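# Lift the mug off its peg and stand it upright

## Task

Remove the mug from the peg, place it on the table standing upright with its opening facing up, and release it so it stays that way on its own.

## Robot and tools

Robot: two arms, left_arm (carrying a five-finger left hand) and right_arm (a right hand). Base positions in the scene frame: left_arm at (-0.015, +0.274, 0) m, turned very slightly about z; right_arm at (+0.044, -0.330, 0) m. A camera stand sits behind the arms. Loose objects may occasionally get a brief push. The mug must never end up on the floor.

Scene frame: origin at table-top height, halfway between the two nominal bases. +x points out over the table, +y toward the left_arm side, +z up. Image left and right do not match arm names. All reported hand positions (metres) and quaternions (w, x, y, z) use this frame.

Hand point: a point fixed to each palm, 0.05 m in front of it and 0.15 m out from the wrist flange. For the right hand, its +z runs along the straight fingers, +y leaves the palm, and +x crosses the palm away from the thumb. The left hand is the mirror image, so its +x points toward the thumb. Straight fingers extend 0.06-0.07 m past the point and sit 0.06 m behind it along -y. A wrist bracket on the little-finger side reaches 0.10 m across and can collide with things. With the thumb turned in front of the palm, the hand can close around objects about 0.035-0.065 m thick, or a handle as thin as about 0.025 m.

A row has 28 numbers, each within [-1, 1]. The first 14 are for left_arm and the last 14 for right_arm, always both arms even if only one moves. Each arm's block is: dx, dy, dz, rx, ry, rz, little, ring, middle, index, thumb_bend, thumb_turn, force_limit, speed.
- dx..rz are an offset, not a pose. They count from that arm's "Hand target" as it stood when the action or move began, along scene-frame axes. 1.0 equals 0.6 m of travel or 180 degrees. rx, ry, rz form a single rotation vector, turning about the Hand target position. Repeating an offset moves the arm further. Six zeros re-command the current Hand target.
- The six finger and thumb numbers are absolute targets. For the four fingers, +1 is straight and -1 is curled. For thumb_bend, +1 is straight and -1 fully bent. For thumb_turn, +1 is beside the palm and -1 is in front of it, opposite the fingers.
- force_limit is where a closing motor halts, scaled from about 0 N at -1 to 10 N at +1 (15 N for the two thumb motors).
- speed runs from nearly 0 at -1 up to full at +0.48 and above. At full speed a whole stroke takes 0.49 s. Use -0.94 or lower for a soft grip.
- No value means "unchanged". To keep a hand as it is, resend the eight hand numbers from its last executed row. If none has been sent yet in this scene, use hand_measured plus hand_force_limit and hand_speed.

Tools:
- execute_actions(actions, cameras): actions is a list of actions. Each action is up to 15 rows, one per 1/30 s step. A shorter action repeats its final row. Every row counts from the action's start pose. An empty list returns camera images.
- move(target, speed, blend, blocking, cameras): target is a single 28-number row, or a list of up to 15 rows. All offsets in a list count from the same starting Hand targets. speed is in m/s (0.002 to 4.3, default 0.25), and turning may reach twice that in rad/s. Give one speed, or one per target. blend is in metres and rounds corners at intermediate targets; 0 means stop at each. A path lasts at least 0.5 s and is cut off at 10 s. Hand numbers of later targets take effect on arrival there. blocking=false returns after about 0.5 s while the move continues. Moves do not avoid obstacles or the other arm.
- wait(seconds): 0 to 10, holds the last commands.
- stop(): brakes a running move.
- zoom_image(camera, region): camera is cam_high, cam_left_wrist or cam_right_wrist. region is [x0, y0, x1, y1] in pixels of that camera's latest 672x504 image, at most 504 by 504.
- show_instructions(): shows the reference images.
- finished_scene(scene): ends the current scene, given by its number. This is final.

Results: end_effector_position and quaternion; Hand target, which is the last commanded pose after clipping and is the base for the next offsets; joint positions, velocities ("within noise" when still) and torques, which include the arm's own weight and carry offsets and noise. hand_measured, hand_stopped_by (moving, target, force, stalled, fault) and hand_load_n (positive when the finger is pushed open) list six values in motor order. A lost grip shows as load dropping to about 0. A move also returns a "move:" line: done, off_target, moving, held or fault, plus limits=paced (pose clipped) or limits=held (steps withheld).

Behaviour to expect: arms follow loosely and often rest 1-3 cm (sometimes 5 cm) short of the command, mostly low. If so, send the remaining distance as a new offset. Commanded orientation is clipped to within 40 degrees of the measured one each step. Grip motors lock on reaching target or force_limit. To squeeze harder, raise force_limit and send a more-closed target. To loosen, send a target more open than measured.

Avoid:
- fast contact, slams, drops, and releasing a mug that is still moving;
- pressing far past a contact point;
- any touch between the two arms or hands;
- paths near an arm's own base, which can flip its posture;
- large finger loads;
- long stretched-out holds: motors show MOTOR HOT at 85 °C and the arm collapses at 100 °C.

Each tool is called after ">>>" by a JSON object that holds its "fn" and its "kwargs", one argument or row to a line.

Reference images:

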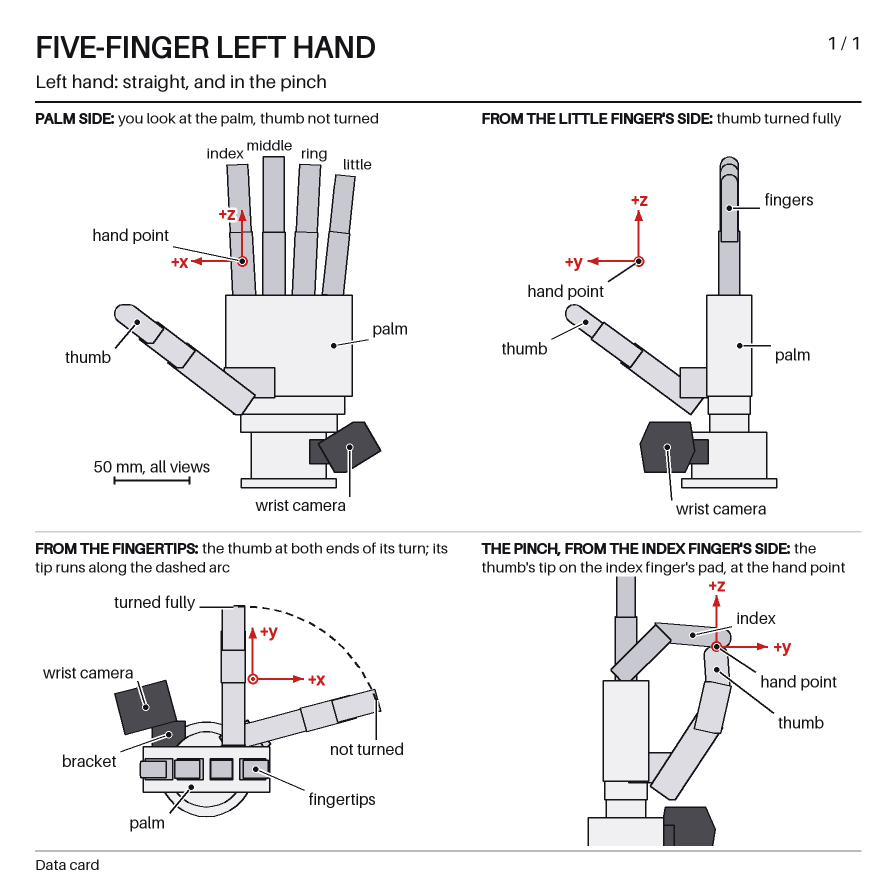

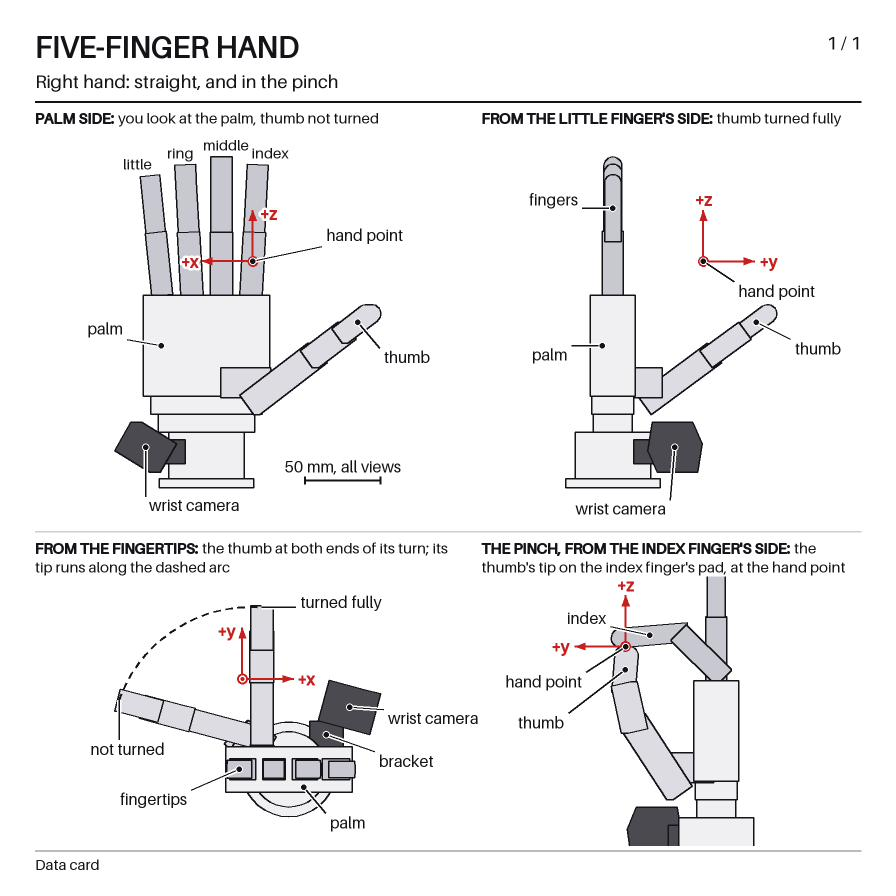

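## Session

>>> {"fn": "execute_actions", "kwargs": {
  "actions": []
}}

>>> {"fn": "zoom_image", "kwargs": {
  "camera": "cam_high",
  "region": [200, 50, 500, 350]
}}

Scene clock: 0.00 s.
left_arm: end_effector_position=(+0.4575, +0.4501, +0.2132) hand_measured=(+1.000, +1.000, +1.000, +1.000, +1.000, +1.000) hand_load_n=(+0.0, +0.0, +0.0, +0.0, +0.0, +0.0) hand_stopped_by=(target, target, target, target, target, target) hand_force_limit=0.00 hand_speed=-0.80 end_effector_quat_wxyz=(-0.042, +0.939, +0.277, +0.197) | right_arm: end_effector_position=(+0.4926, -0.3211, +0.3019) hand_measured=(+1.000, +1.000, +1.000, +1.000, +1.000, +1.000) hand_load_n=(+0.0, +0.0, +0.0, +0.0, +0.0, +0.0) hand_stopped_by=(target, target, target, target, target, target) hand_force_limit=0.00 hand_speed=-0.80 end_effector_quat_wxyz=(+0.046, +0.965, -0.244, +0.081)
Joint positions: left_arm=[0.475 1.298 1.119 -0.986 -0.012 -1.678] | right_arm=[0.152 1.594 1.755 -1.618 0.148 -0.933]
Joint velocities: within noise
Joint torques (N m): no reading
Motor temperatures (°C): left_arm=[27 27 28 23 25 23] | right_arm=[22 23 30 25 25 25]
Heat: left arm: hottest elbow 28 °C; right arm: hottest elbow 30 °C.
Hand target: left_arm +0.4657, +0.4541, +0.2318; -0.045, +0.935, +0.276, +0.216 | right_arm +0.4976, -0.3204, +0.3069; +0.043, +0.965, -0.245, +0.088

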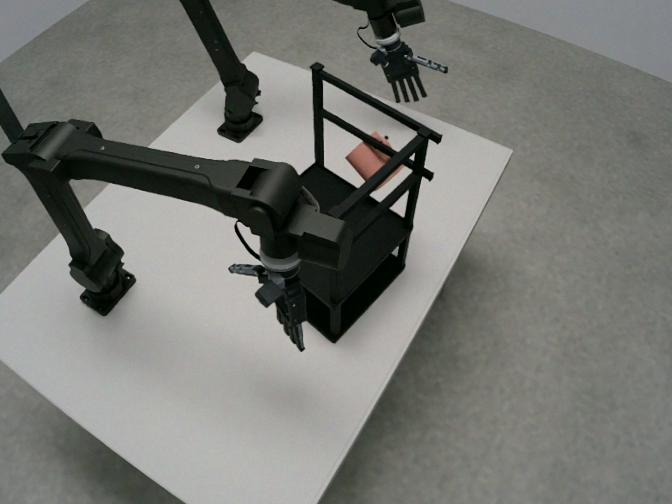

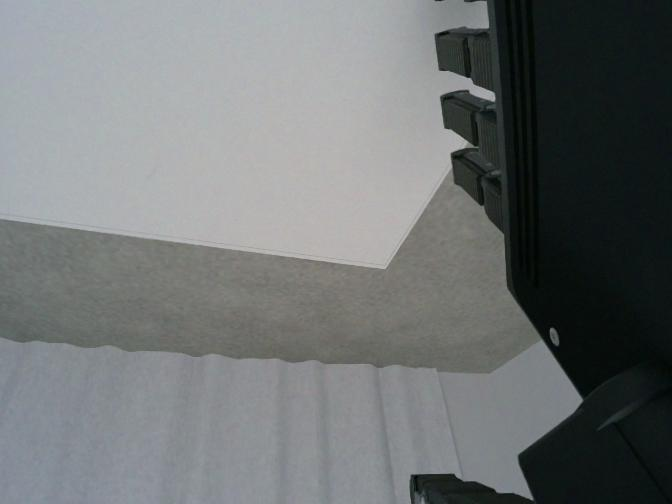

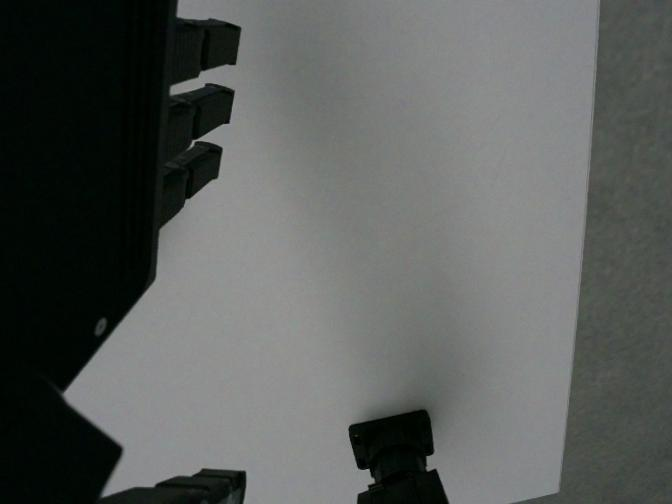

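Scaled by 1.680 from the camera's 672x504 image, which has a finer 960x720 frame.

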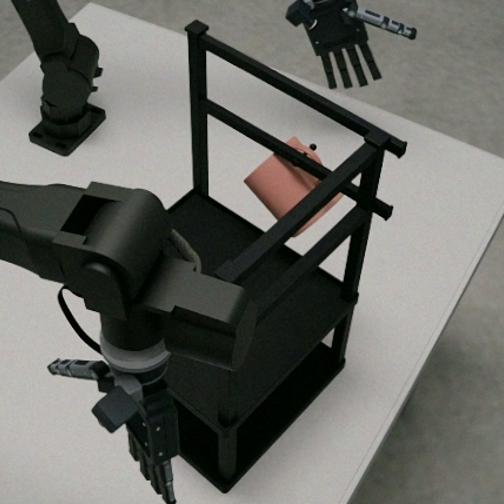

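>>> {"fn": "move", "kwargs": {
  "target": [-0.2095, -0.3402, 0.2553, 0.0726, -0.2106, -0.169, 1, 1, 1, 1, 1, 1, 0, -0.8, 0, 0, 0, 0, 0, 0, 1, 1, 1, 1, 1, 1, 0, -0.8],
  "speed": 0.25,
  "cameras": ["cam_high", "cam_left_wrist"]
}}

>>> {"fn": "zoom_image", "kwargs": {
  "camera": "cam_left_wrist",
  "region": [40, 100, 300, 340]
}}

>>> {"fn": "zoom_image", "kwargs": {
  "camera": "cam_high",
  "region": [290, 40, 450, 200]
}}

Scene clock: 12.10 s.
left_arm: end_effector_position=(+0.3390, +0.2529, +0.3772) hand_measured=(+1.000, +1.000, +1.000, +1.000, +1.000, +1.000) hand_load_n=(+0.0, +0.0, +0.0, +0.0, +0.0, +0.0) hand_stopped_by=(target, target, target, target, target, target) hand_force_limit=0.00 hand_speed=-0.80 end_effector_quat_wxyz=(+0.005, +0.850, +0.011, +0.526) | right_arm: end_effector_position=(+0.4926, -0.3211, +0.3019) hand_measured=(+1.000, +1.000, +1.000, +1.000, +1.000, +1.000) hand_load_n=(+0.0, +0.0, +0.0, -0.5, +0.0, +0.0) hand_stopped_by=(target, target, target, target, target, target) hand_force_limit=0.00 hand_speed=-0.80 end_effector_quat_wxyz=(+0.046, +0.965, -0.244, +0.081)
Joint positions: left_arm=[0.236 0.54 0.766 -0.699 0.198 -1.493] | right_arm=[0.152 1.594 1.755 -1.618 0.148 -0.933]
Joint torques (N m): left_arm=[-0.97 -0.73 9.88 2.28 -0.03 0.24] | right_arm=[-0.5 -12.92 9.91 0.59 0.07 -0.01]
Heat: left arm: hottest elbow 30 °C; right arm: hottest elbow 32 °C.
Hand target: left_arm +0.3400, +0.2501, +0.3850; +0.000, +0.843, +0.000, +0.537 | right_arm +0.4976, -0.3204, +0.3069; +0.043, +0.965, -0.245, +0.088
Off the commanded pose: left_arm 0.008 m, 2 deg | right_arm 0.007 m, 1 deg.
move: done
Images, in order (width x height): cam_high 672x504, cam_left_wrist 672x504.

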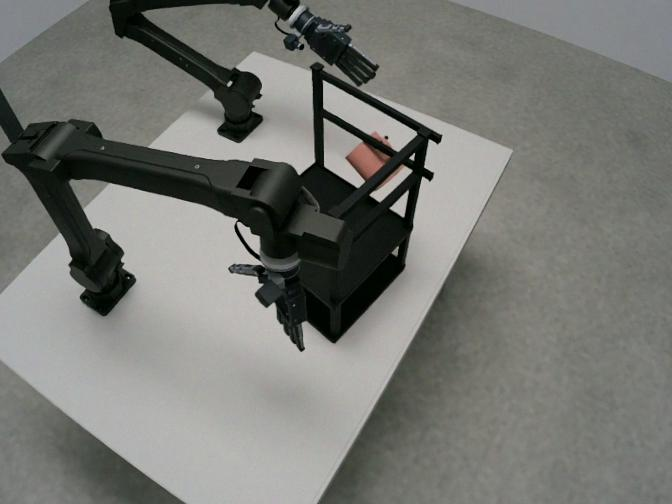

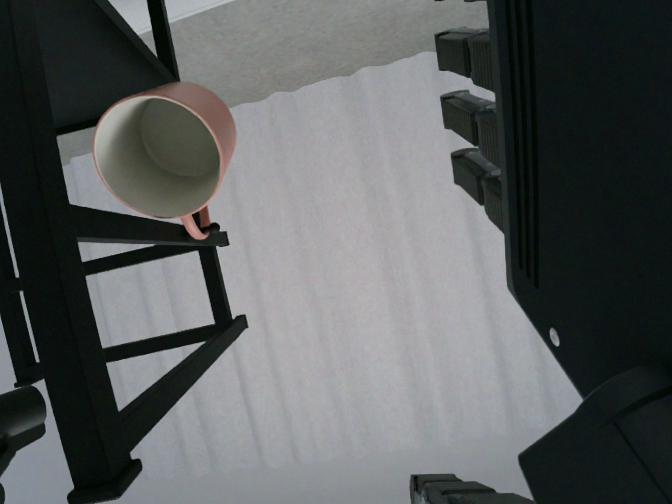

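Scaled by 1.938 from the camera's 672x504 image, which has a finer 960x720 frame.

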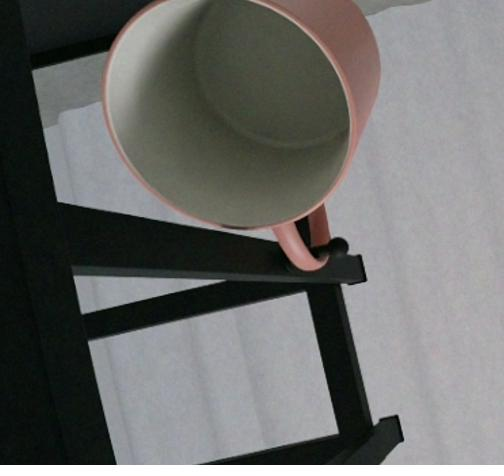

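Scaled by 3.150 from the camera's 672x504 image, which has a finer 960x720 frame.

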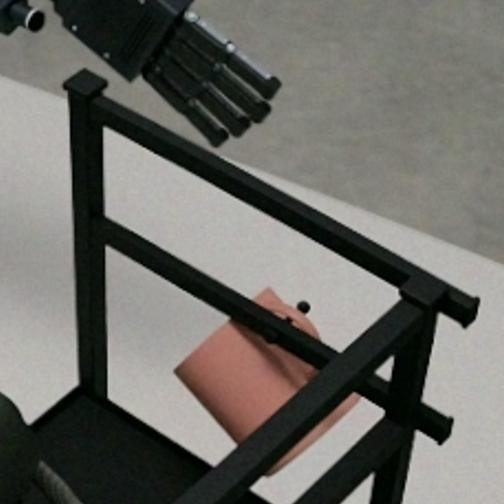

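>>> {"fn": "move", "kwargs": {
  "target": [
    [0.086, -0.0935, -0.035, 0, -0.0056, -0.0444, 1, 1, 1, 1, 0, -1, 0, -0.2, 0, 0, 0, 0, 0, 0, 1, 1, 1, 1, 1, 1, 0, -0.8],
    [0.168, -0.1535, -0.07, 0, -0.0056, -0.0444, 1, 1, 1, 1, 0, -1, 0, -0.2, 0, 0, 0, 0, 0, 0, 1, 1, 1, 1, 1, 1, 0, -0.8]
  ],
  "speed": [0.15, 0.12],
  "blend": [0.02, 0],
  "cameras": ["cam_high", "cam_left_wrist"]
}}

Scene clock: 54.23 s.
left_arm: end_effector_position=(+0.4341, +0.1618, +0.3233) hand_measured=(+1.000, +1.000, +1.000, +1.000, +0.000, -1.000) hand_load_n=(+0.0, -0.5, +0.0, +0.0, +0.0, +0.0) hand_stopped_by=(target, target, target, target, target, target) hand_force_limit=0.00 hand_speed=-0.20 end_effector_quat_wxyz=(+0.032, +0.847, -0.063, +0.527) | right_arm: end_effector_position=(+0.4926, -0.3211, +0.3019) hand_measured=(+1.000, +1.000, +1.000, +1.000, +1.000, +1.000) hand_load_n=(+0.0, +0.0, +0.0, +0.0, +0.0, +0.0) hand_stopped_by=(target, target, target, target, target, target) hand_force_limit=0.00 hand_speed=-0.80 end_effector_quat_wxyz=(+0.046, +0.965, -0.244, +0.081)
Joint positions: left_arm=[-0.087 0.865 0.741 -0.335 0.033 -1.541] | right_arm=[0.152 1.594 1.755 -1.618 0.148 -0.933]
Joint torques (N m): left_arm=[-1.08 -4.42 11.55 2.3 -0.11 -0.09] | right_arm=[-0.38 -12.81 9.92 0.59 0.08 -0.01]
Motor temperatures (°C): left_arm=[27 27 32 23 25 23] | right_arm=[22 25 35 25 25 25]
Heat: left arm: hottest elbow 32 °C; right arm: hottest elbow 35 °C.
Hand target: left_arm +0.4407, +0.1579, +0.3431; +0.037, +0.837, -0.059, +0.543 | right_arm +0.4976, -0.3204, +0.3069; +0.043, +0.965, -0.245, +0.088
Off the commanded pose: left_arm 0.021 m, 2 deg | right_arm 0.007 m, 1 deg.
move: off_target (left_arm)
Images, in order (width x height): cam_high 672x504, cam_left_wrist 672x504.

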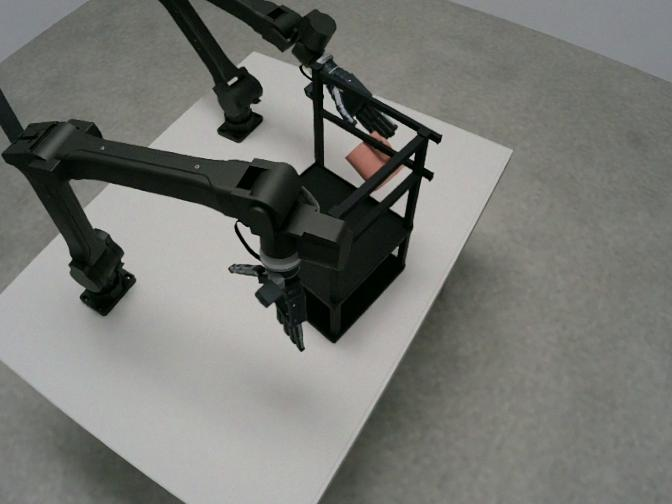

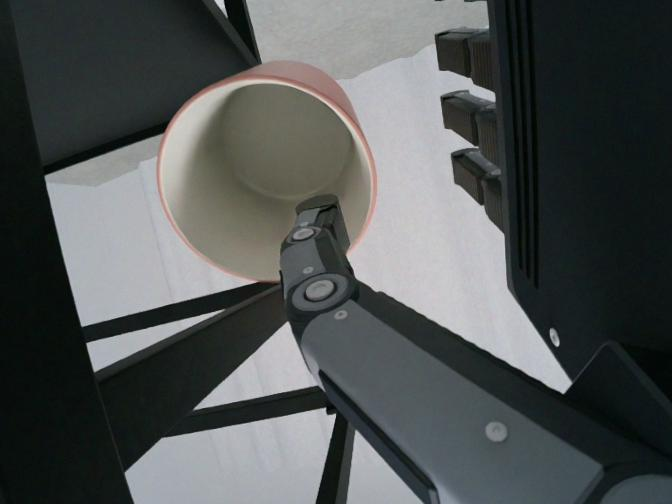

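>>> {"fn": "move", "kwargs": {
  "target": [0.0683, -0.0243, -0.0308, 0, 0, 0, 1, 1, 1, 1, 0, -1, 0, -0.2, 0, 0, 0, 0, 0, 0, 1, 1, 1, 1, 1, 1, 0, -0.8],
  "speed": 0.08,
  "cameras": ["cam_left_wrist"]
}}

Scene clock: 67.30 s.
left_arm: end_effector_position=(+0.4675, +0.1496, +0.2893) hand_measured=(+1.000, +1.000, +1.000, +1.000, +0.000, -1.000) hand_load_n=(+0.0, +0.0, +0.0, +0.0, +0.0, +0.0) hand_stopped_by=(target, target, target, target, target, target) hand_force_limit=0.00 hand_speed=-0.20 end_effector_quat_wxyz=(+0.031, +0.854, -0.063, +0.516) | right_arm: end_effector_position=(+0.4926, -0.3211, +0.3019) hand_measured=(+1.000, +1.000, +1.000, +1.000, +1.000, +1.000) hand_load_n=(+0.0, +0.0, +0.0, +0.0, +0.0, +0.0) hand_stopped_by=(target, target, target, target, target, target) hand_force_limit=0.00 hand_speed=-0.80 end_effector_quat_wxyz=(+0.046, +0.965, -0.244, +0.081)
Joint positions: left_arm=[-0.117 1.001 0.741 -0.224 0.004 -1.555] | right_arm=[0.152 1.594 1.755 -1.618 0.148 -0.933]
Joint torques (N m): left_arm=[-1.03 -6.07 13.37 2.28 -0.12 -0.1] | right_arm=[-0.79 -12.57 9.89 0.59 0.07 -0.01]
Heat: left arm: hottest elbow 35 °C; right arm: hottest elbow 36 °C.
Hand target: left_arm +0.4817, +0.1433, +0.3246; +0.037, +0.837, -0.059, +0.543 | right_arm +0.4976, -0.3204, +0.3069; +0.043, +0.965, -0.245, +0.088
Off the commanded pose: left_arm 0.039 m, 4 deg | right_arm 0.007 m, 1 deg.
move: off_target (left_arm)
Images, in order (width x height): cam_left_wrist 672x504.

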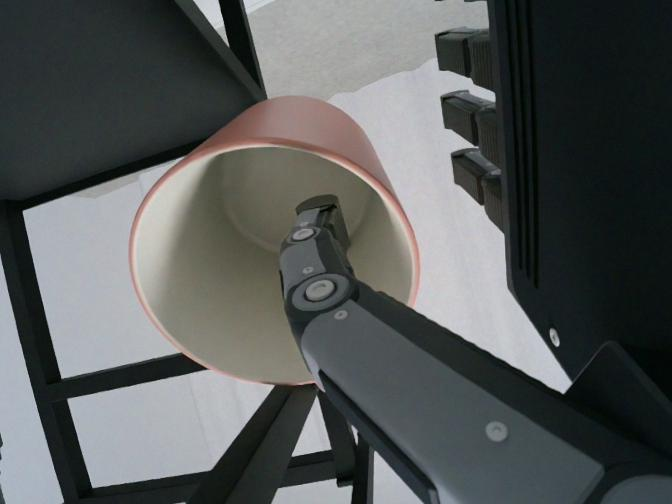

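>>> {"fn": "move", "kwargs": {
  "target": [0.011, -0.035, 0.005, 0, 0, 0, 1, 1, 1, 1, 0, -1, 0, -0.2, 0, 0, 0, 0, 0, 0, 1, 1, 1, 1, 1, 1, 0, -0.8],
  "speed": 0.05,
  "cameras": ["cam_left_wrist"]
}}

Scene clock: 73.97 s.
left_arm: end_effector_position=(+0.4716, +0.1295, +0.2895) hand_measured=(+1.000, +1.000, +1.000, +1.000, +0.000, -1.000) hand_load_n=(+0.0, +0.5, +0.0, +0.0, +0.0, +0.0) hand_stopped_by=(target, target, target, target, target, target) hand_force_limit=0.00 hand_speed=-0.20 end_effector_quat_wxyz=(+0.029, +0.854, -0.065, +0.515) | right_arm: end_effector_position=(+0.4926, -0.3211, +0.3019) hand_measured=(+1.000, +1.000, +1.000, +1.000, +1.000, +1.000) hand_load_n=(+0.0, +0.0, +0.0, +0.0, +0.0, +0.0) hand_stopped_by=(target, target, target, target, target, target) hand_force_limit=0.00 hand_speed=-0.80 end_effector_quat_wxyz=(+0.046, +0.965, -0.244, +0.081)
Joint positions: left_arm=[-0.179 1.024 0.758 -0.223 -0.05 -1.579] | right_arm=[0.152 1.594 1.755 -1.618 0.148 -0.933]
Joint torques (N m): left_arm=[-0.97 -6.07 13.96 2.3 -0.14 -0.09] | right_arm=[-0.97 -12.81 9.88 0.54 0.07 -0.01]
Motor temperatures (°C): left_arm=[27 27 37 23 25 23] | right_arm=[22 26 36 25 25 25]
Heat: left arm: hottest elbow 37 °C; right arm: hottest elbow 36 °C.
Hand target: left_arm +0.4883, +0.1223, +0.3277; +0.037, +0.836, -0.059, +0.544 | right_arm +0.4976, -0.3204, +0.3069; +0.043, +0.965, -0.245, +0.088
Off the commanded pose: left_arm 0.042 m, 4 deg | right_arm 0.007 m, 1 deg.
move: off_target (left_arm)
Images, in order (width x height): cam_left_wrist 672x504.

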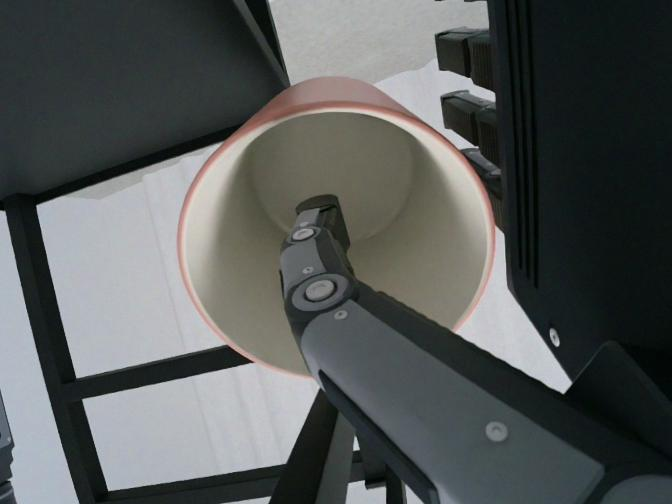

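>>> {"fn": "move", "kwargs": {
  "target": [0.0117, 0.003, 0.0, 0, 0, 0, 1, 1, 1, 1, 0, -1, 0, -0.2, 0, 0, 0, 0, 0, 0, 1, 1, 1, 1, 1, 1, 0, -0.8],
  "speed": 0.05,
  "cameras": ["cam_left_wrist"]
}}

Scene clock: 78.77 s.
left_arm: end_effector_position=(+0.4780, +0.1281, +0.2894) hand_measured=(+1.000, +1.000, +1.000, +1.000, +0.000, -1.000) hand_load_n=(+0.0, +0.0, +0.0, +0.0, +0.0, +0.0) hand_stopped_by=(target, target, target, target, target, target) hand_force_limit=0.00 hand_speed=-0.20 end_effector_quat_wxyz=(+0.030, +0.855, -0.065, +0.514) | right_arm: end_effector_position=(+0.4926, -0.3211, +0.3019) hand_measured=(+1.000, +1.000, +1.000, +1.000, +1.000, +1.000) hand_load_n=(+0.0, +0.0, +0.0, +0.0, +0.0, +0.0) hand_stopped_by=(target, target, target, target, target, target) hand_force_limit=0.00 hand_speed=-0.80 end_effector_quat_wxyz=(+0.046, +0.965, -0.244, +0.081)
Joint positions: left_arm=[-0.179 1.044 0.771 -0.215 -0.049 -1.579] | right_arm=[0.152 1.594 1.755 -1.618 0.148 -0.933]
Joint torques (N m): left_arm=[-0.21 -6.42 13.93 2.28 0.16 -0.04] | right_arm=[-0.56 -12.81 10.02 0.57 0.07 -0.04]
Heat: left arm: hottest elbow 38 °C; right arm: hottest elbow 36 °C.
Hand target: left_arm +0.4953, +0.1241, +0.3276; +0.037, +0.837, -0.059, +0.543 | right_arm +0.4976, -0.3204, +0.3069; +0.043, +0.965, -0.245, +0.088
Off the commanded pose: left_arm 0.042 m, 4 deg | right_arm 0.007 m, 1 deg.
move: off_target (left_arm)
Images, in order (width x height): cam_left_wrist 672x504.

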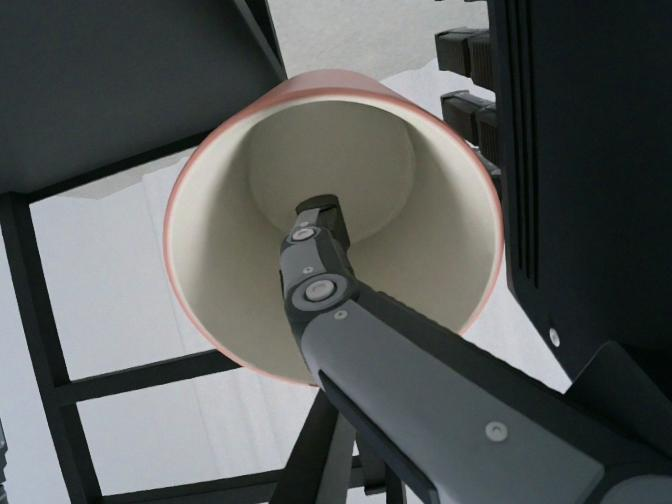

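>>> {"fn": "move", "kwargs": {
  "target": [
    [0, 0, 0, 0, 0, 0, 1, 1, 1, 1, -0.45, -1, 0.1, -0.7, 0, 0, 0, 0, 0, 0, 1, 1, 1, 1, 1, 1, 0, -0.8],
    [0, 0, 0, 0, 0, 0, 1, 1, 1, 1, -1, -1, 0.1, -0.94, 0, 0, 0, 0, 0, 0, 1, 1, 1, 1, 1, 1, 0, -0.8]
  ],
  "speed": 0.05,
  "cameras": ["cam_left_wrist"]
}}

Scene clock: 90.13 s.
left_arm: end_effector_position=(+0.4785, +0.1281, +0.2909) hand_measured=(+1.000, +1.000, +1.000, +1.000, -0.828, -1.000) hand_load_n=(+0.0, +0.0, +0.0, +0.0, +7.5, +1.5) hand_stopped_by=(target, target, target, target, force, target) hand_force_limit=0.10 hand_speed=-0.94 end_effector_quat_wxyz=(+0.031, +0.854, -0.063, +0.516) | right_arm: end_effector_position=(+0.4926, -0.3211, +0.3019) hand_measured=(+1.000, +1.000, +1.000, +1.000, +1.000, +1.000) hand_load_n=(+0.0, +0.0, +0.0, +0.0, +0.0, +0.5) hand_stopped_by=(target, target, target, target, target, target) hand_force_limit=0.00 hand_speed=-0.80 end_effector_quat_wxyz=(+0.046, +0.965, -0.244, +0.081)
Joint positions: left_arm=[-0.179 1.044 0.772 -0.213 -0.049 -1.583] | right_arm=[0.152 1.594 1.755 -1.618 0.148 -0.933]
Joint torques (N m): left_arm=[-0.15 -6.42 13.89 2.21 0.14 0] | right_arm=[-0.91 -12.86 9.94 0.55 0.09 0]
Heat: left arm: hottest elbow 37 °C; right arm: hottest elbow 36 °C.
Hand target: left_arm +0.4953, +0.1242, +0.3277; +0.037, +0.836, -0.059, +0.544 | right_arm +0.4976, -0.3204, +0.3069; +0.043, +0.965, -0.245, +0.088
Off the commanded pose: left_arm 0.041 m, 4 deg | right_arm 0.007 m, 1 deg.
move: off_target (left_arm); target 2's new numbers were sent with left_arm's hand 0.042 m and 4 deg from that target
Images, in order (width x height): cam_left_wrist 672x504.

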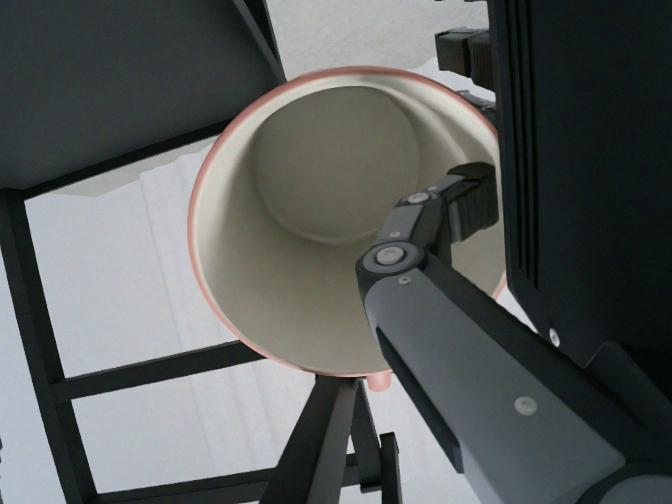

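>>> {"fn": "move", "kwargs": {
  "target": [
    [0, 0, 0, 0, 0, 0, 0.2, 0.2, 1, 1, -1, -1, -0.5, -0.85, 0, 0, 0, 0, 0, 0, 1, 1, 1, 1, 1, 1, 0, -0.8],
    [0.003, 0.02, 0.015, 0, 0, 0, 0.2, 0.2, 1, 1, -1, -1, -0.5, -0.85, 0, 0, 0, 0, 0, 0, 1, 1, 1, 1, 1, 1, 0, -0.8],
    [0.0155, 0.11, 0.015, 0, 0, 0, 0.2, 0.2, 1, 1, -1, -1, -0.5, -0.85, 0, 0, 0, 0, 0, 0, 1, 1, 1, 1, 1, 1, 0, -0.8]
  ],
  "speed": 0.06,
  "blend": [0, 0.005, 0],
  "cameras": ["cam_high", "cam_left_wrist"]
}}

Scene clock: 98.07 s.
left_arm: end_effector_position=(+0.4905, +0.1899, +0.2827) hand_measured=(+0.200, +0.682, +1.000, +1.000, -0.828, -1.000) hand_load_n=(+0.0, +2.5, +0.0, +0.0, +10.0, +0.5) hand_stopped_by=(target, force, target, target, force, target) hand_force_limit=-0.50 hand_speed=-0.85 end_effector_quat_wxyz=(+0.038, +0.863, -0.058, +0.501) | right_arm: end_effector_position=(+0.4926, -0.3211, +0.3019) hand_measured=(+1.000, +1.000, +1.000, +1.000, +1.000, +1.000) hand_load_n=(+0.0, +0.0, +0.0, +0.0, +0.0, +0.0) hand_stopped_by=(target, target, target, target, target, target) hand_force_limit=0.00 hand_speed=-0.80 end_effector_quat_wxyz=(+0.046, +0.965, -0.244, +0.081)
Joint positions: left_arm=[0.015 1.074 0.79 -0.239 0.126 -1.506] | right_arm=[0.152 1.594 1.755 -1.618 0.148 -0.933]
Joint torques (N m): left_arm=[0.09 -9.11 14.32 2.13 0.41 0.05] | right_arm=[-0.79 -12.75 9.92 0.55 0.09 -0.01]
Heat: left arm: hottest elbow 38 °C; right arm: hottest elbow 37 °C.
Hand target: left_arm +0.5046, +0.1900, +0.3365; +0.037, +0.837, -0.059, +0.543 | right_arm +0.4976, -0.3204, +0.3069; +0.043, +0.965, -0.245, +0.088
Off the commanded pose: left_arm 0.056 m, 6 deg | right_arm 0.007 m, 1 deg.
move: off_target (left_arm)
Images, in order (width x height): cam_high 672x504, cam_left_wrist 672x504.

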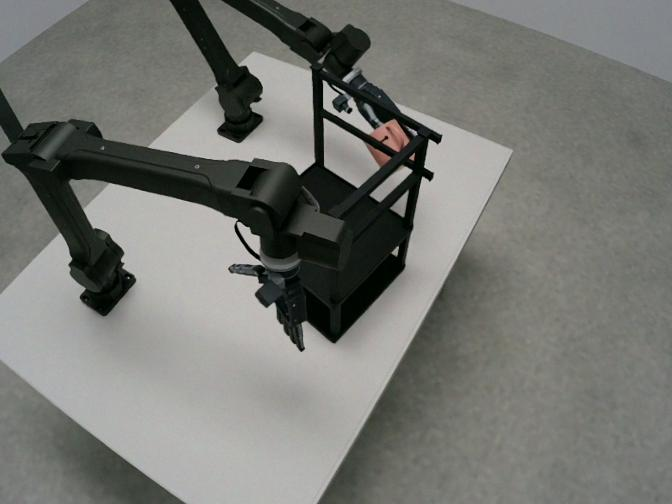

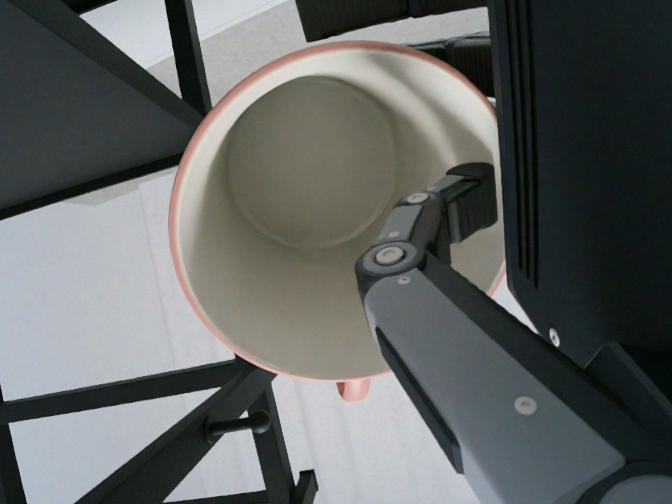

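>>> {"fn": "move", "kwargs": {
  "target": [
    [0.015, 0.1057, 0.033, 0, 0, 0, 0.2, 0.2, 1, 1, -1, -1, -0.5, -0.85, 0, 0, 0, 0, 0, 0, 1, 1, 1, 1, 1, 1, 0, -0.8],
    [-0.1077, 0.2333, -0.0275, 0.0396, 0.3009, 0.043, 0.2, 0.2, 1, 1, -1, -1, -0.5, -0.85, 0, 0, 0, 0, 0, 0, 1, 1, 1, 1, 1, 1, 0, -0.8],
    [-0.1077, 0.2417, -0.2525, 0.0521, 0.3959, 0.0566, 0.2, 0.2, 1, 1, -1, -1, -0.5, -0.85, 0, 0, 0, 0, 0, 0, 1, 1, 1, 1, 1, 1, 0, -0.8]
  ],
  "speed": [0.1, 0.2, 0.15],
  "blend": [0.02, 0.04, 0],
  "cameras": ["cam_high", "cam_left_wrist"]
}}

>>> {"fn": "zoom_image", "kwargs": {
  "camera": "cam_high",
  "region": [330, 60, 450, 190]
}}

Scene clock: 113.90 s.
left_arm: end_effector_position=(+0.4320, +0.3377, +0.1691) hand_measured=(+0.200, +0.682, +1.000, +1.000, -0.828, -1.000) hand_load_n=(+0.0, +1.5, +0.0, +0.0, +5.0, +1.0) hand_stopped_by=(target, force, target, target, force, target) hand_force_limit=-0.50 hand_speed=-0.85 end_effector_quat_wxyz=(-0.040, +0.997, -0.001, -0.071) | right_arm: end_effector_position=(+0.4926, -0.3211, +0.3019) hand_measured=(+1.000, +1.000, +1.000, +1.000, +1.000, +1.000) hand_load_n=(+0.0, +0.0, +0.0, +0.0, +0.0, +0.5) hand_stopped_by=(target, target, target, target, target, target) hand_force_limit=0.00 hand_speed=-0.80 end_effector_quat_wxyz=(+0.046, +0.965, -0.244, +0.081)
Joint positions: left_arm=[0.25 1.572 1.398 -1.517 -0.11 -1.337] | right_arm=[0.152 1.594 1.755 -1.618 0.148 -0.933]
Joint torques (N m): left_arm=[-0.97 -15.85 9.42 0.09 0.03 -0.03] | right_arm=[-0.38 -12.63 10.03 0.68 0.09 -0.02]
Motor temperatures (°C): left_arm=[27 27 42 23 25 23] | right_arm=[22 26 37 25 25 25]
Heat: left arm: hottest elbow 42 °C; right arm: hottest elbow 37 °C.
Hand target: left_arm +0.4401, +0.3351, +0.1850; -0.044, +0.998, +0.002, -0.050 | right_arm +0.4976, -0.3204, +0.3069; +0.043, +0.965, -0.245, +0.088
Off the commanded pose: left_arm 0.018 m, 2 deg | right_arm 0.007 m, 1 deg.
move: off_target (left_arm)
Images, in order (width x height): cam_high 672x504, cam_left_wrist 672x504.

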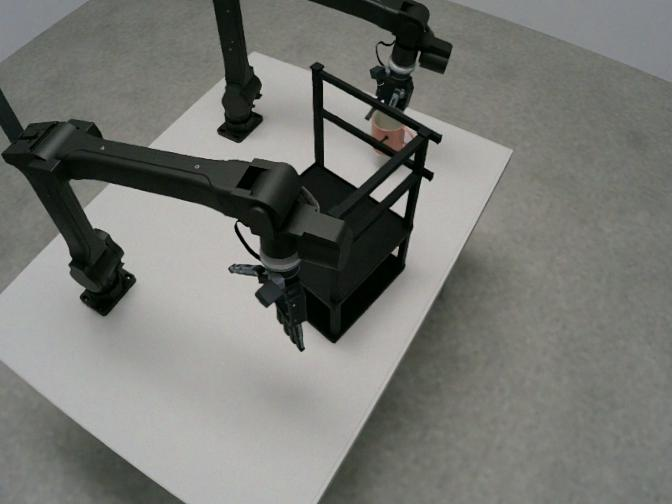

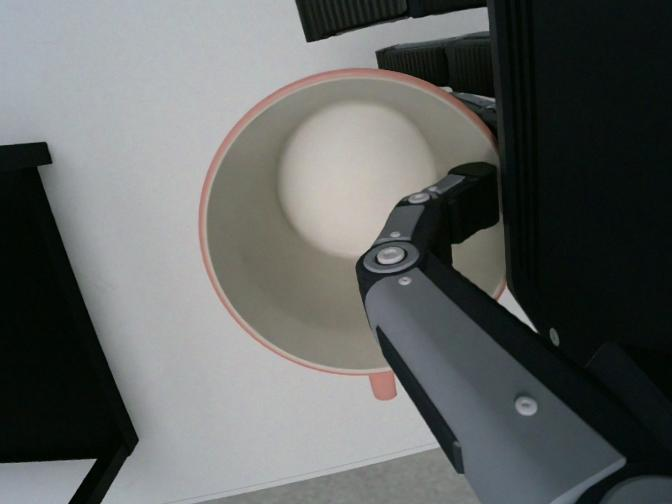

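Scaled by 3.877 from the camera's 672x504 image, which has a finer 960x720 frame.

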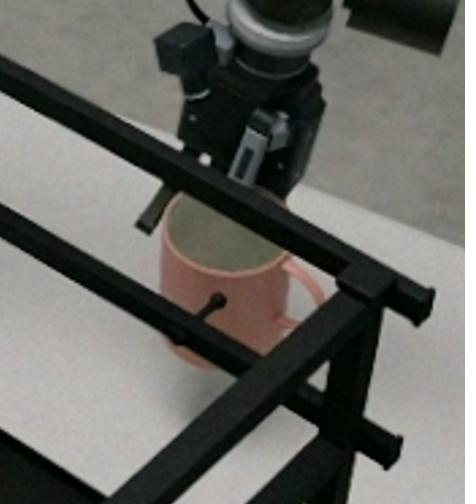

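>>> {"fn": "move", "kwargs": {
  "target": [0, 0, -0.115, -0.017, 0.028, 0, 0.2, 0.2, 1, 1, -1, -1, -0.5, -0.85, 0, 0, 0, 0, 0, 0, 1, 1, 1, 1, 1, 1, 0, -0.8],
  "speed": 0.12,
  "cameras": ["cam_high", "cam_left_wrist"]
}}

>>> {"fn": "zoom_image", "kwargs": {
  "camera": "cam_high",
  "region": [340, 90, 440, 190]
}}

Scene clock: 123.67 s.
left_arm: end_effector_position=(+0.4317, +0.3326, +0.1019) hand_measured=(+0.200, +0.682, +1.000, +1.000, -0.828, -1.000) hand_load_n=(+0.0, +1.0, +0.0, +0.0, +5.5, +1.0) hand_stopped_by=(target, force, target, target, force, target) hand_force_limit=-0.50 hand_speed=-0.85 end_effector_quat_wxyz=(-0.017, +0.993, -0.002, -0.114) | right_arm: end_effector_position=(+0.4926, -0.3211, +0.3019) hand_measured=(+1.000, +1.000, +1.000, +1.000, +1.000, +1.000) hand_load_n=(+0.0, +0.0, +0.0, +0.0, +0.0, +0.0) hand_stopped_by=(target, target, target, target, target, target) hand_force_limit=0.00 hand_speed=-0.80 end_effector_quat_wxyz=(+0.046, +0.965, -0.244, +0.081)
Joint positions: left_arm=[0.25 1.68 1.339 -1.445 -0.086 -1.337] | right_arm=[0.152 1.594 1.755 -1.618 0.148 -0.933]
Joint torques (N m): left_arm=[0.09 -16.85 8.69 -0.09 0.25 0.16] | right_arm=[-0.73 -12.81 10.02 0.55 0.09 -0.04]
Heat: left arm: hottest elbow 40 °C; right arm: hottest elbow 37 °C.
Hand target: left_arm +0.4400, +0.3351, +0.1161; -0.018, +0.995, -0.001, -0.093 | right_arm +0.4976, -0.3204, +0.3069; +0.043, +0.965, -0.245, +0.088
Off the commanded pose: left_arm 0.017 m, 2 deg | right_arm 0.007 m, 1 deg.
move: off_target (left_arm)
Images, in order (width x height): cam_high 672x504, cam_left_wrist 672x504.

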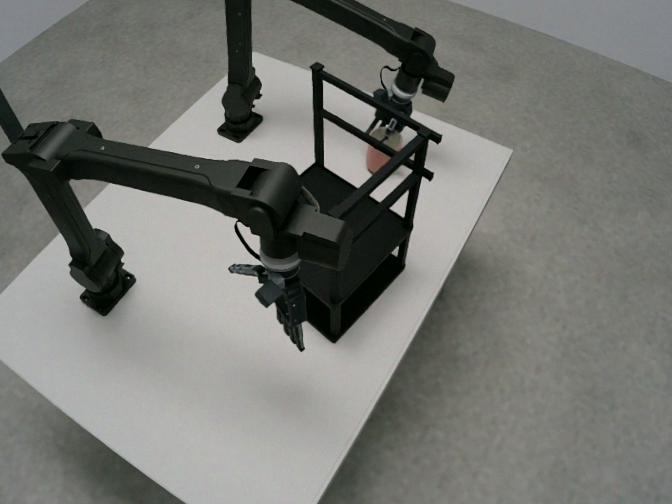

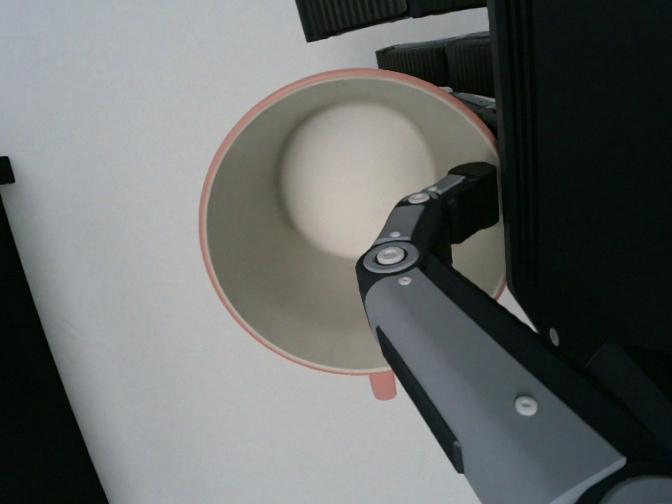

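Scaled by 5.040 from the camera's 672x504 image, which has a finer 960x720 frame.

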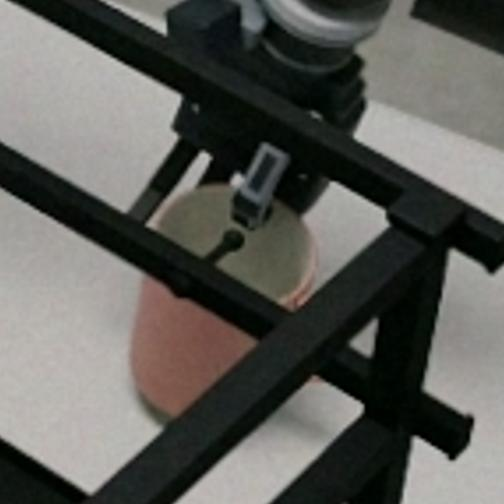

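>>> {"fn": "move", "kwargs": {
  "target": [0, 0, -0.022, 0, 0, 0, 0.2, 0.2, 1, 1, -1, -1, -0.5, -0.85, 0, 0, 0, 0, 0, 0, 1, 1, 1, 1, 1, 1, 0, -0.8],
  "speed": 0.05,
  "cameras": ["cam_high", "cam_left_wrist"]
}}

>>> {"fn": "zoom_image", "kwargs": {
  "camera": "cam_high",
  "region": [340, 110, 420, 190]
}}

Scene clock: 130.40 s.
left_arm: end_effector_position=(+0.4333, +0.3330, +0.0948) hand_measured=(+0.200, +0.682, +1.000, +1.000, -0.828, -1.000) hand_load_n=(+0.0, +1.0, +0.0, +0.5, +5.5, +1.0) hand_stopped_by=(target, force, target, target, force, target) hand_force_limit=-0.50 hand_speed=-0.85 end_effector_quat_wxyz=(-0.018, +0.994, -0.002, -0.107) | right_arm: end_effector_position=(+0.4926, -0.3211, +0.3019) hand_measured=(+1.000, +1.000, +1.000, +1.000, +1.000, +1.000) hand_load_n=(+0.0, +0.0, +0.0, +0.0, +0.0, +0.0) hand_stopped_by=(target, target, target, target, target, target) hand_force_limit=0.00 hand_speed=-0.80 end_effector_quat_wxyz=(+0.046, +0.965, -0.244, +0.081)
Joint positions: left_arm=[0.25 1.68 1.321 -1.412 -0.086 -1.337] | right_arm=[0.152 1.594 1.755 -1.618 0.148 -0.933]
Joint torques (N m): left_arm=[0.15 -15.85 8.44 -0.06 0.25 0.15] | right_arm=[-0.62 -12.45 9.92 0.64 0.07 -0.02]
Heat: left arm: hottest elbow 40 °C; right arm: hottest elbow 37 °C.
Hand target: left_arm +0.4399, +0.3351, +0.1028; -0.018, +0.995, -0.001, -0.093 | right_arm +0.4976, -0.3204, +0.3069; +0.043, +0.965, -0.245, +0.088
Off the commanded pose: left_arm 0.011 m, 2 deg | right_arm 0.007 m, 1 deg.
move: off_target (left_arm)
Images, in order (width x height): cam_high 672x504, cam_left_wrist 672x504.

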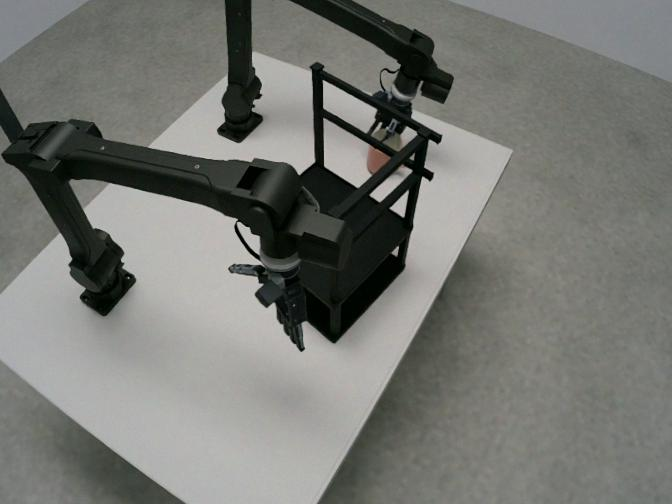

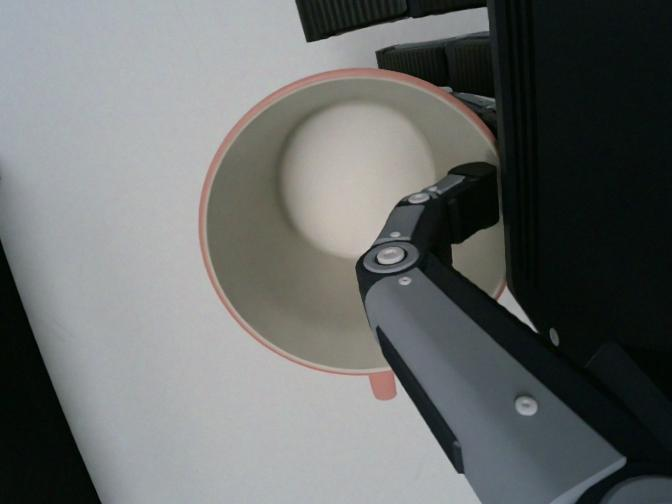

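Scaled by 6.300 from the camera's 672x504 image, which has a finer 960x720 frame.

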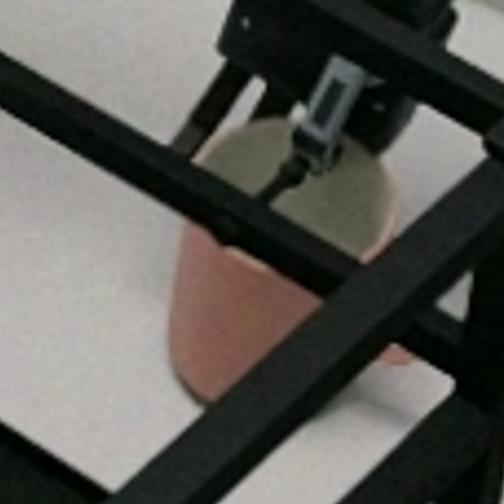

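>>> {"fn": "move", "kwargs": {
  "target": [0, 0, -0.016, 0, 0, 0, 0.2, 0.2, 1, 1, -1, -1, -0.5, -0.85, 0, 0, 0, 0, 0, 0, 1, 1, 1, 1, 1, 1, 0, -0.8],
  "speed": 0.04,
  "cameras": ["cam_high", "cam_left_wrist"]
}}

>>> {"fn": "zoom_image", "kwargs": {
  "camera": "cam_high",
  "region": [340, 110, 420, 190]
}}

Scene clock: 133.63 s.
left_arm: end_effector_position=(+0.4336, +0.3331, +0.0870) hand_measured=(+0.200, +0.682, +1.000, +1.000, -0.830, -1.000) hand_load_n=(+0.0, +0.0, +0.0, +0.0, +0.0, +0.0) hand_stopped_by=(target, force, target, target, force, target) hand_force_limit=-0.50 hand_speed=-0.85 end_effector_quat_wxyz=(-0.018, +0.994, -0.001, -0.105) | right_arm: end_effector_position=(+0.4926, -0.3211, +0.3019) hand_measured=(+1.000, +1.000, +1.000, +1.000, +1.000, +1.000) hand_load_n=(+0.0, +0.0, +0.0, +0.0, +0.0, +0.0) hand_stopped_by=(target, target, target, target, target, target) hand_force_limit=0.00 hand_speed=-0.80 end_effector_quat_wxyz=(+0.046, +0.965, -0.244, +0.081)
Joint positions: left_arm=[0.25 1.686 1.308 -1.39 -0.085 -1.337] | right_arm=[0.152 1.594 1.755 -1.618 0.148 -0.933]
Joint torques (N m): left_arm=[0.09 -15.56 8.25 0.05 0.21 0.15] | right_arm=[-0.67 -12.81 9.85 0.58 0.08 -0.02]
Heat: left arm: hottest elbow 39 °C; right arm: hottest elbow 37 °C.
Hand target: left_arm +0.4400, +0.3352, +0.0933; -0.018, +0.995, -0.001, -0.093 | right_arm +0.4976, -0.3204, +0.3069; +0.043, +0.965, -0.245, +0.088
Off the commanded pose: left_arm 0.009 m, 1 deg | right_arm 0.007 m, 1 deg.
move: done
Images, in order (width x height): cam_high 672x504, cam_left_wrist 672x504.

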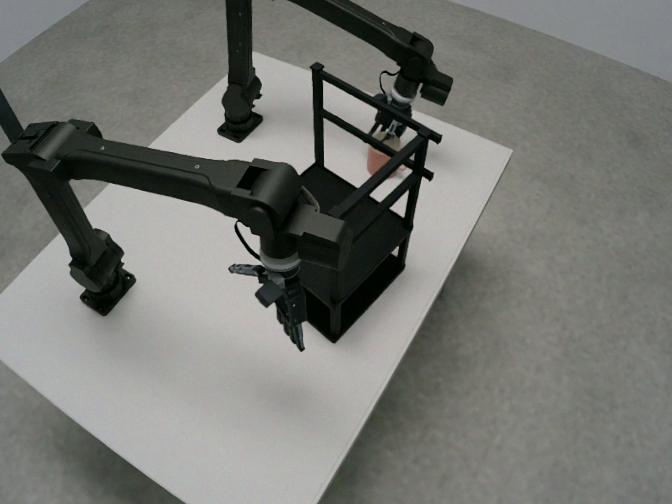

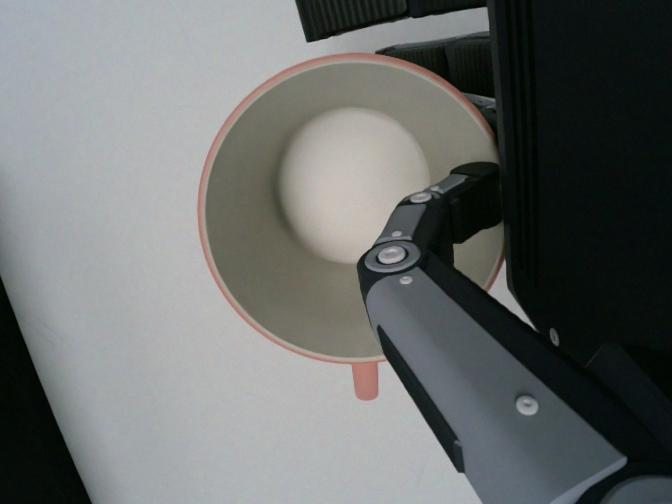

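Scaled by 6.300 from the camera's 672x504 image, which has a finer 960x720 frame.

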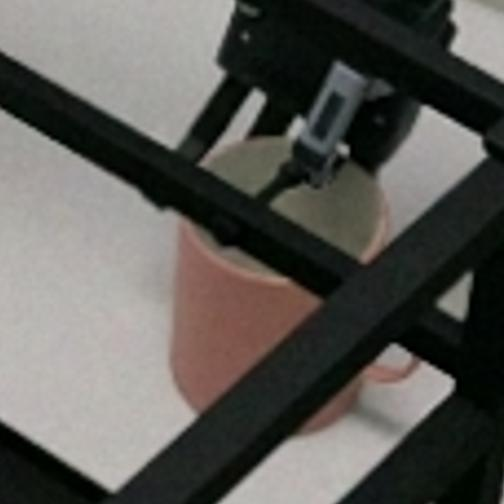

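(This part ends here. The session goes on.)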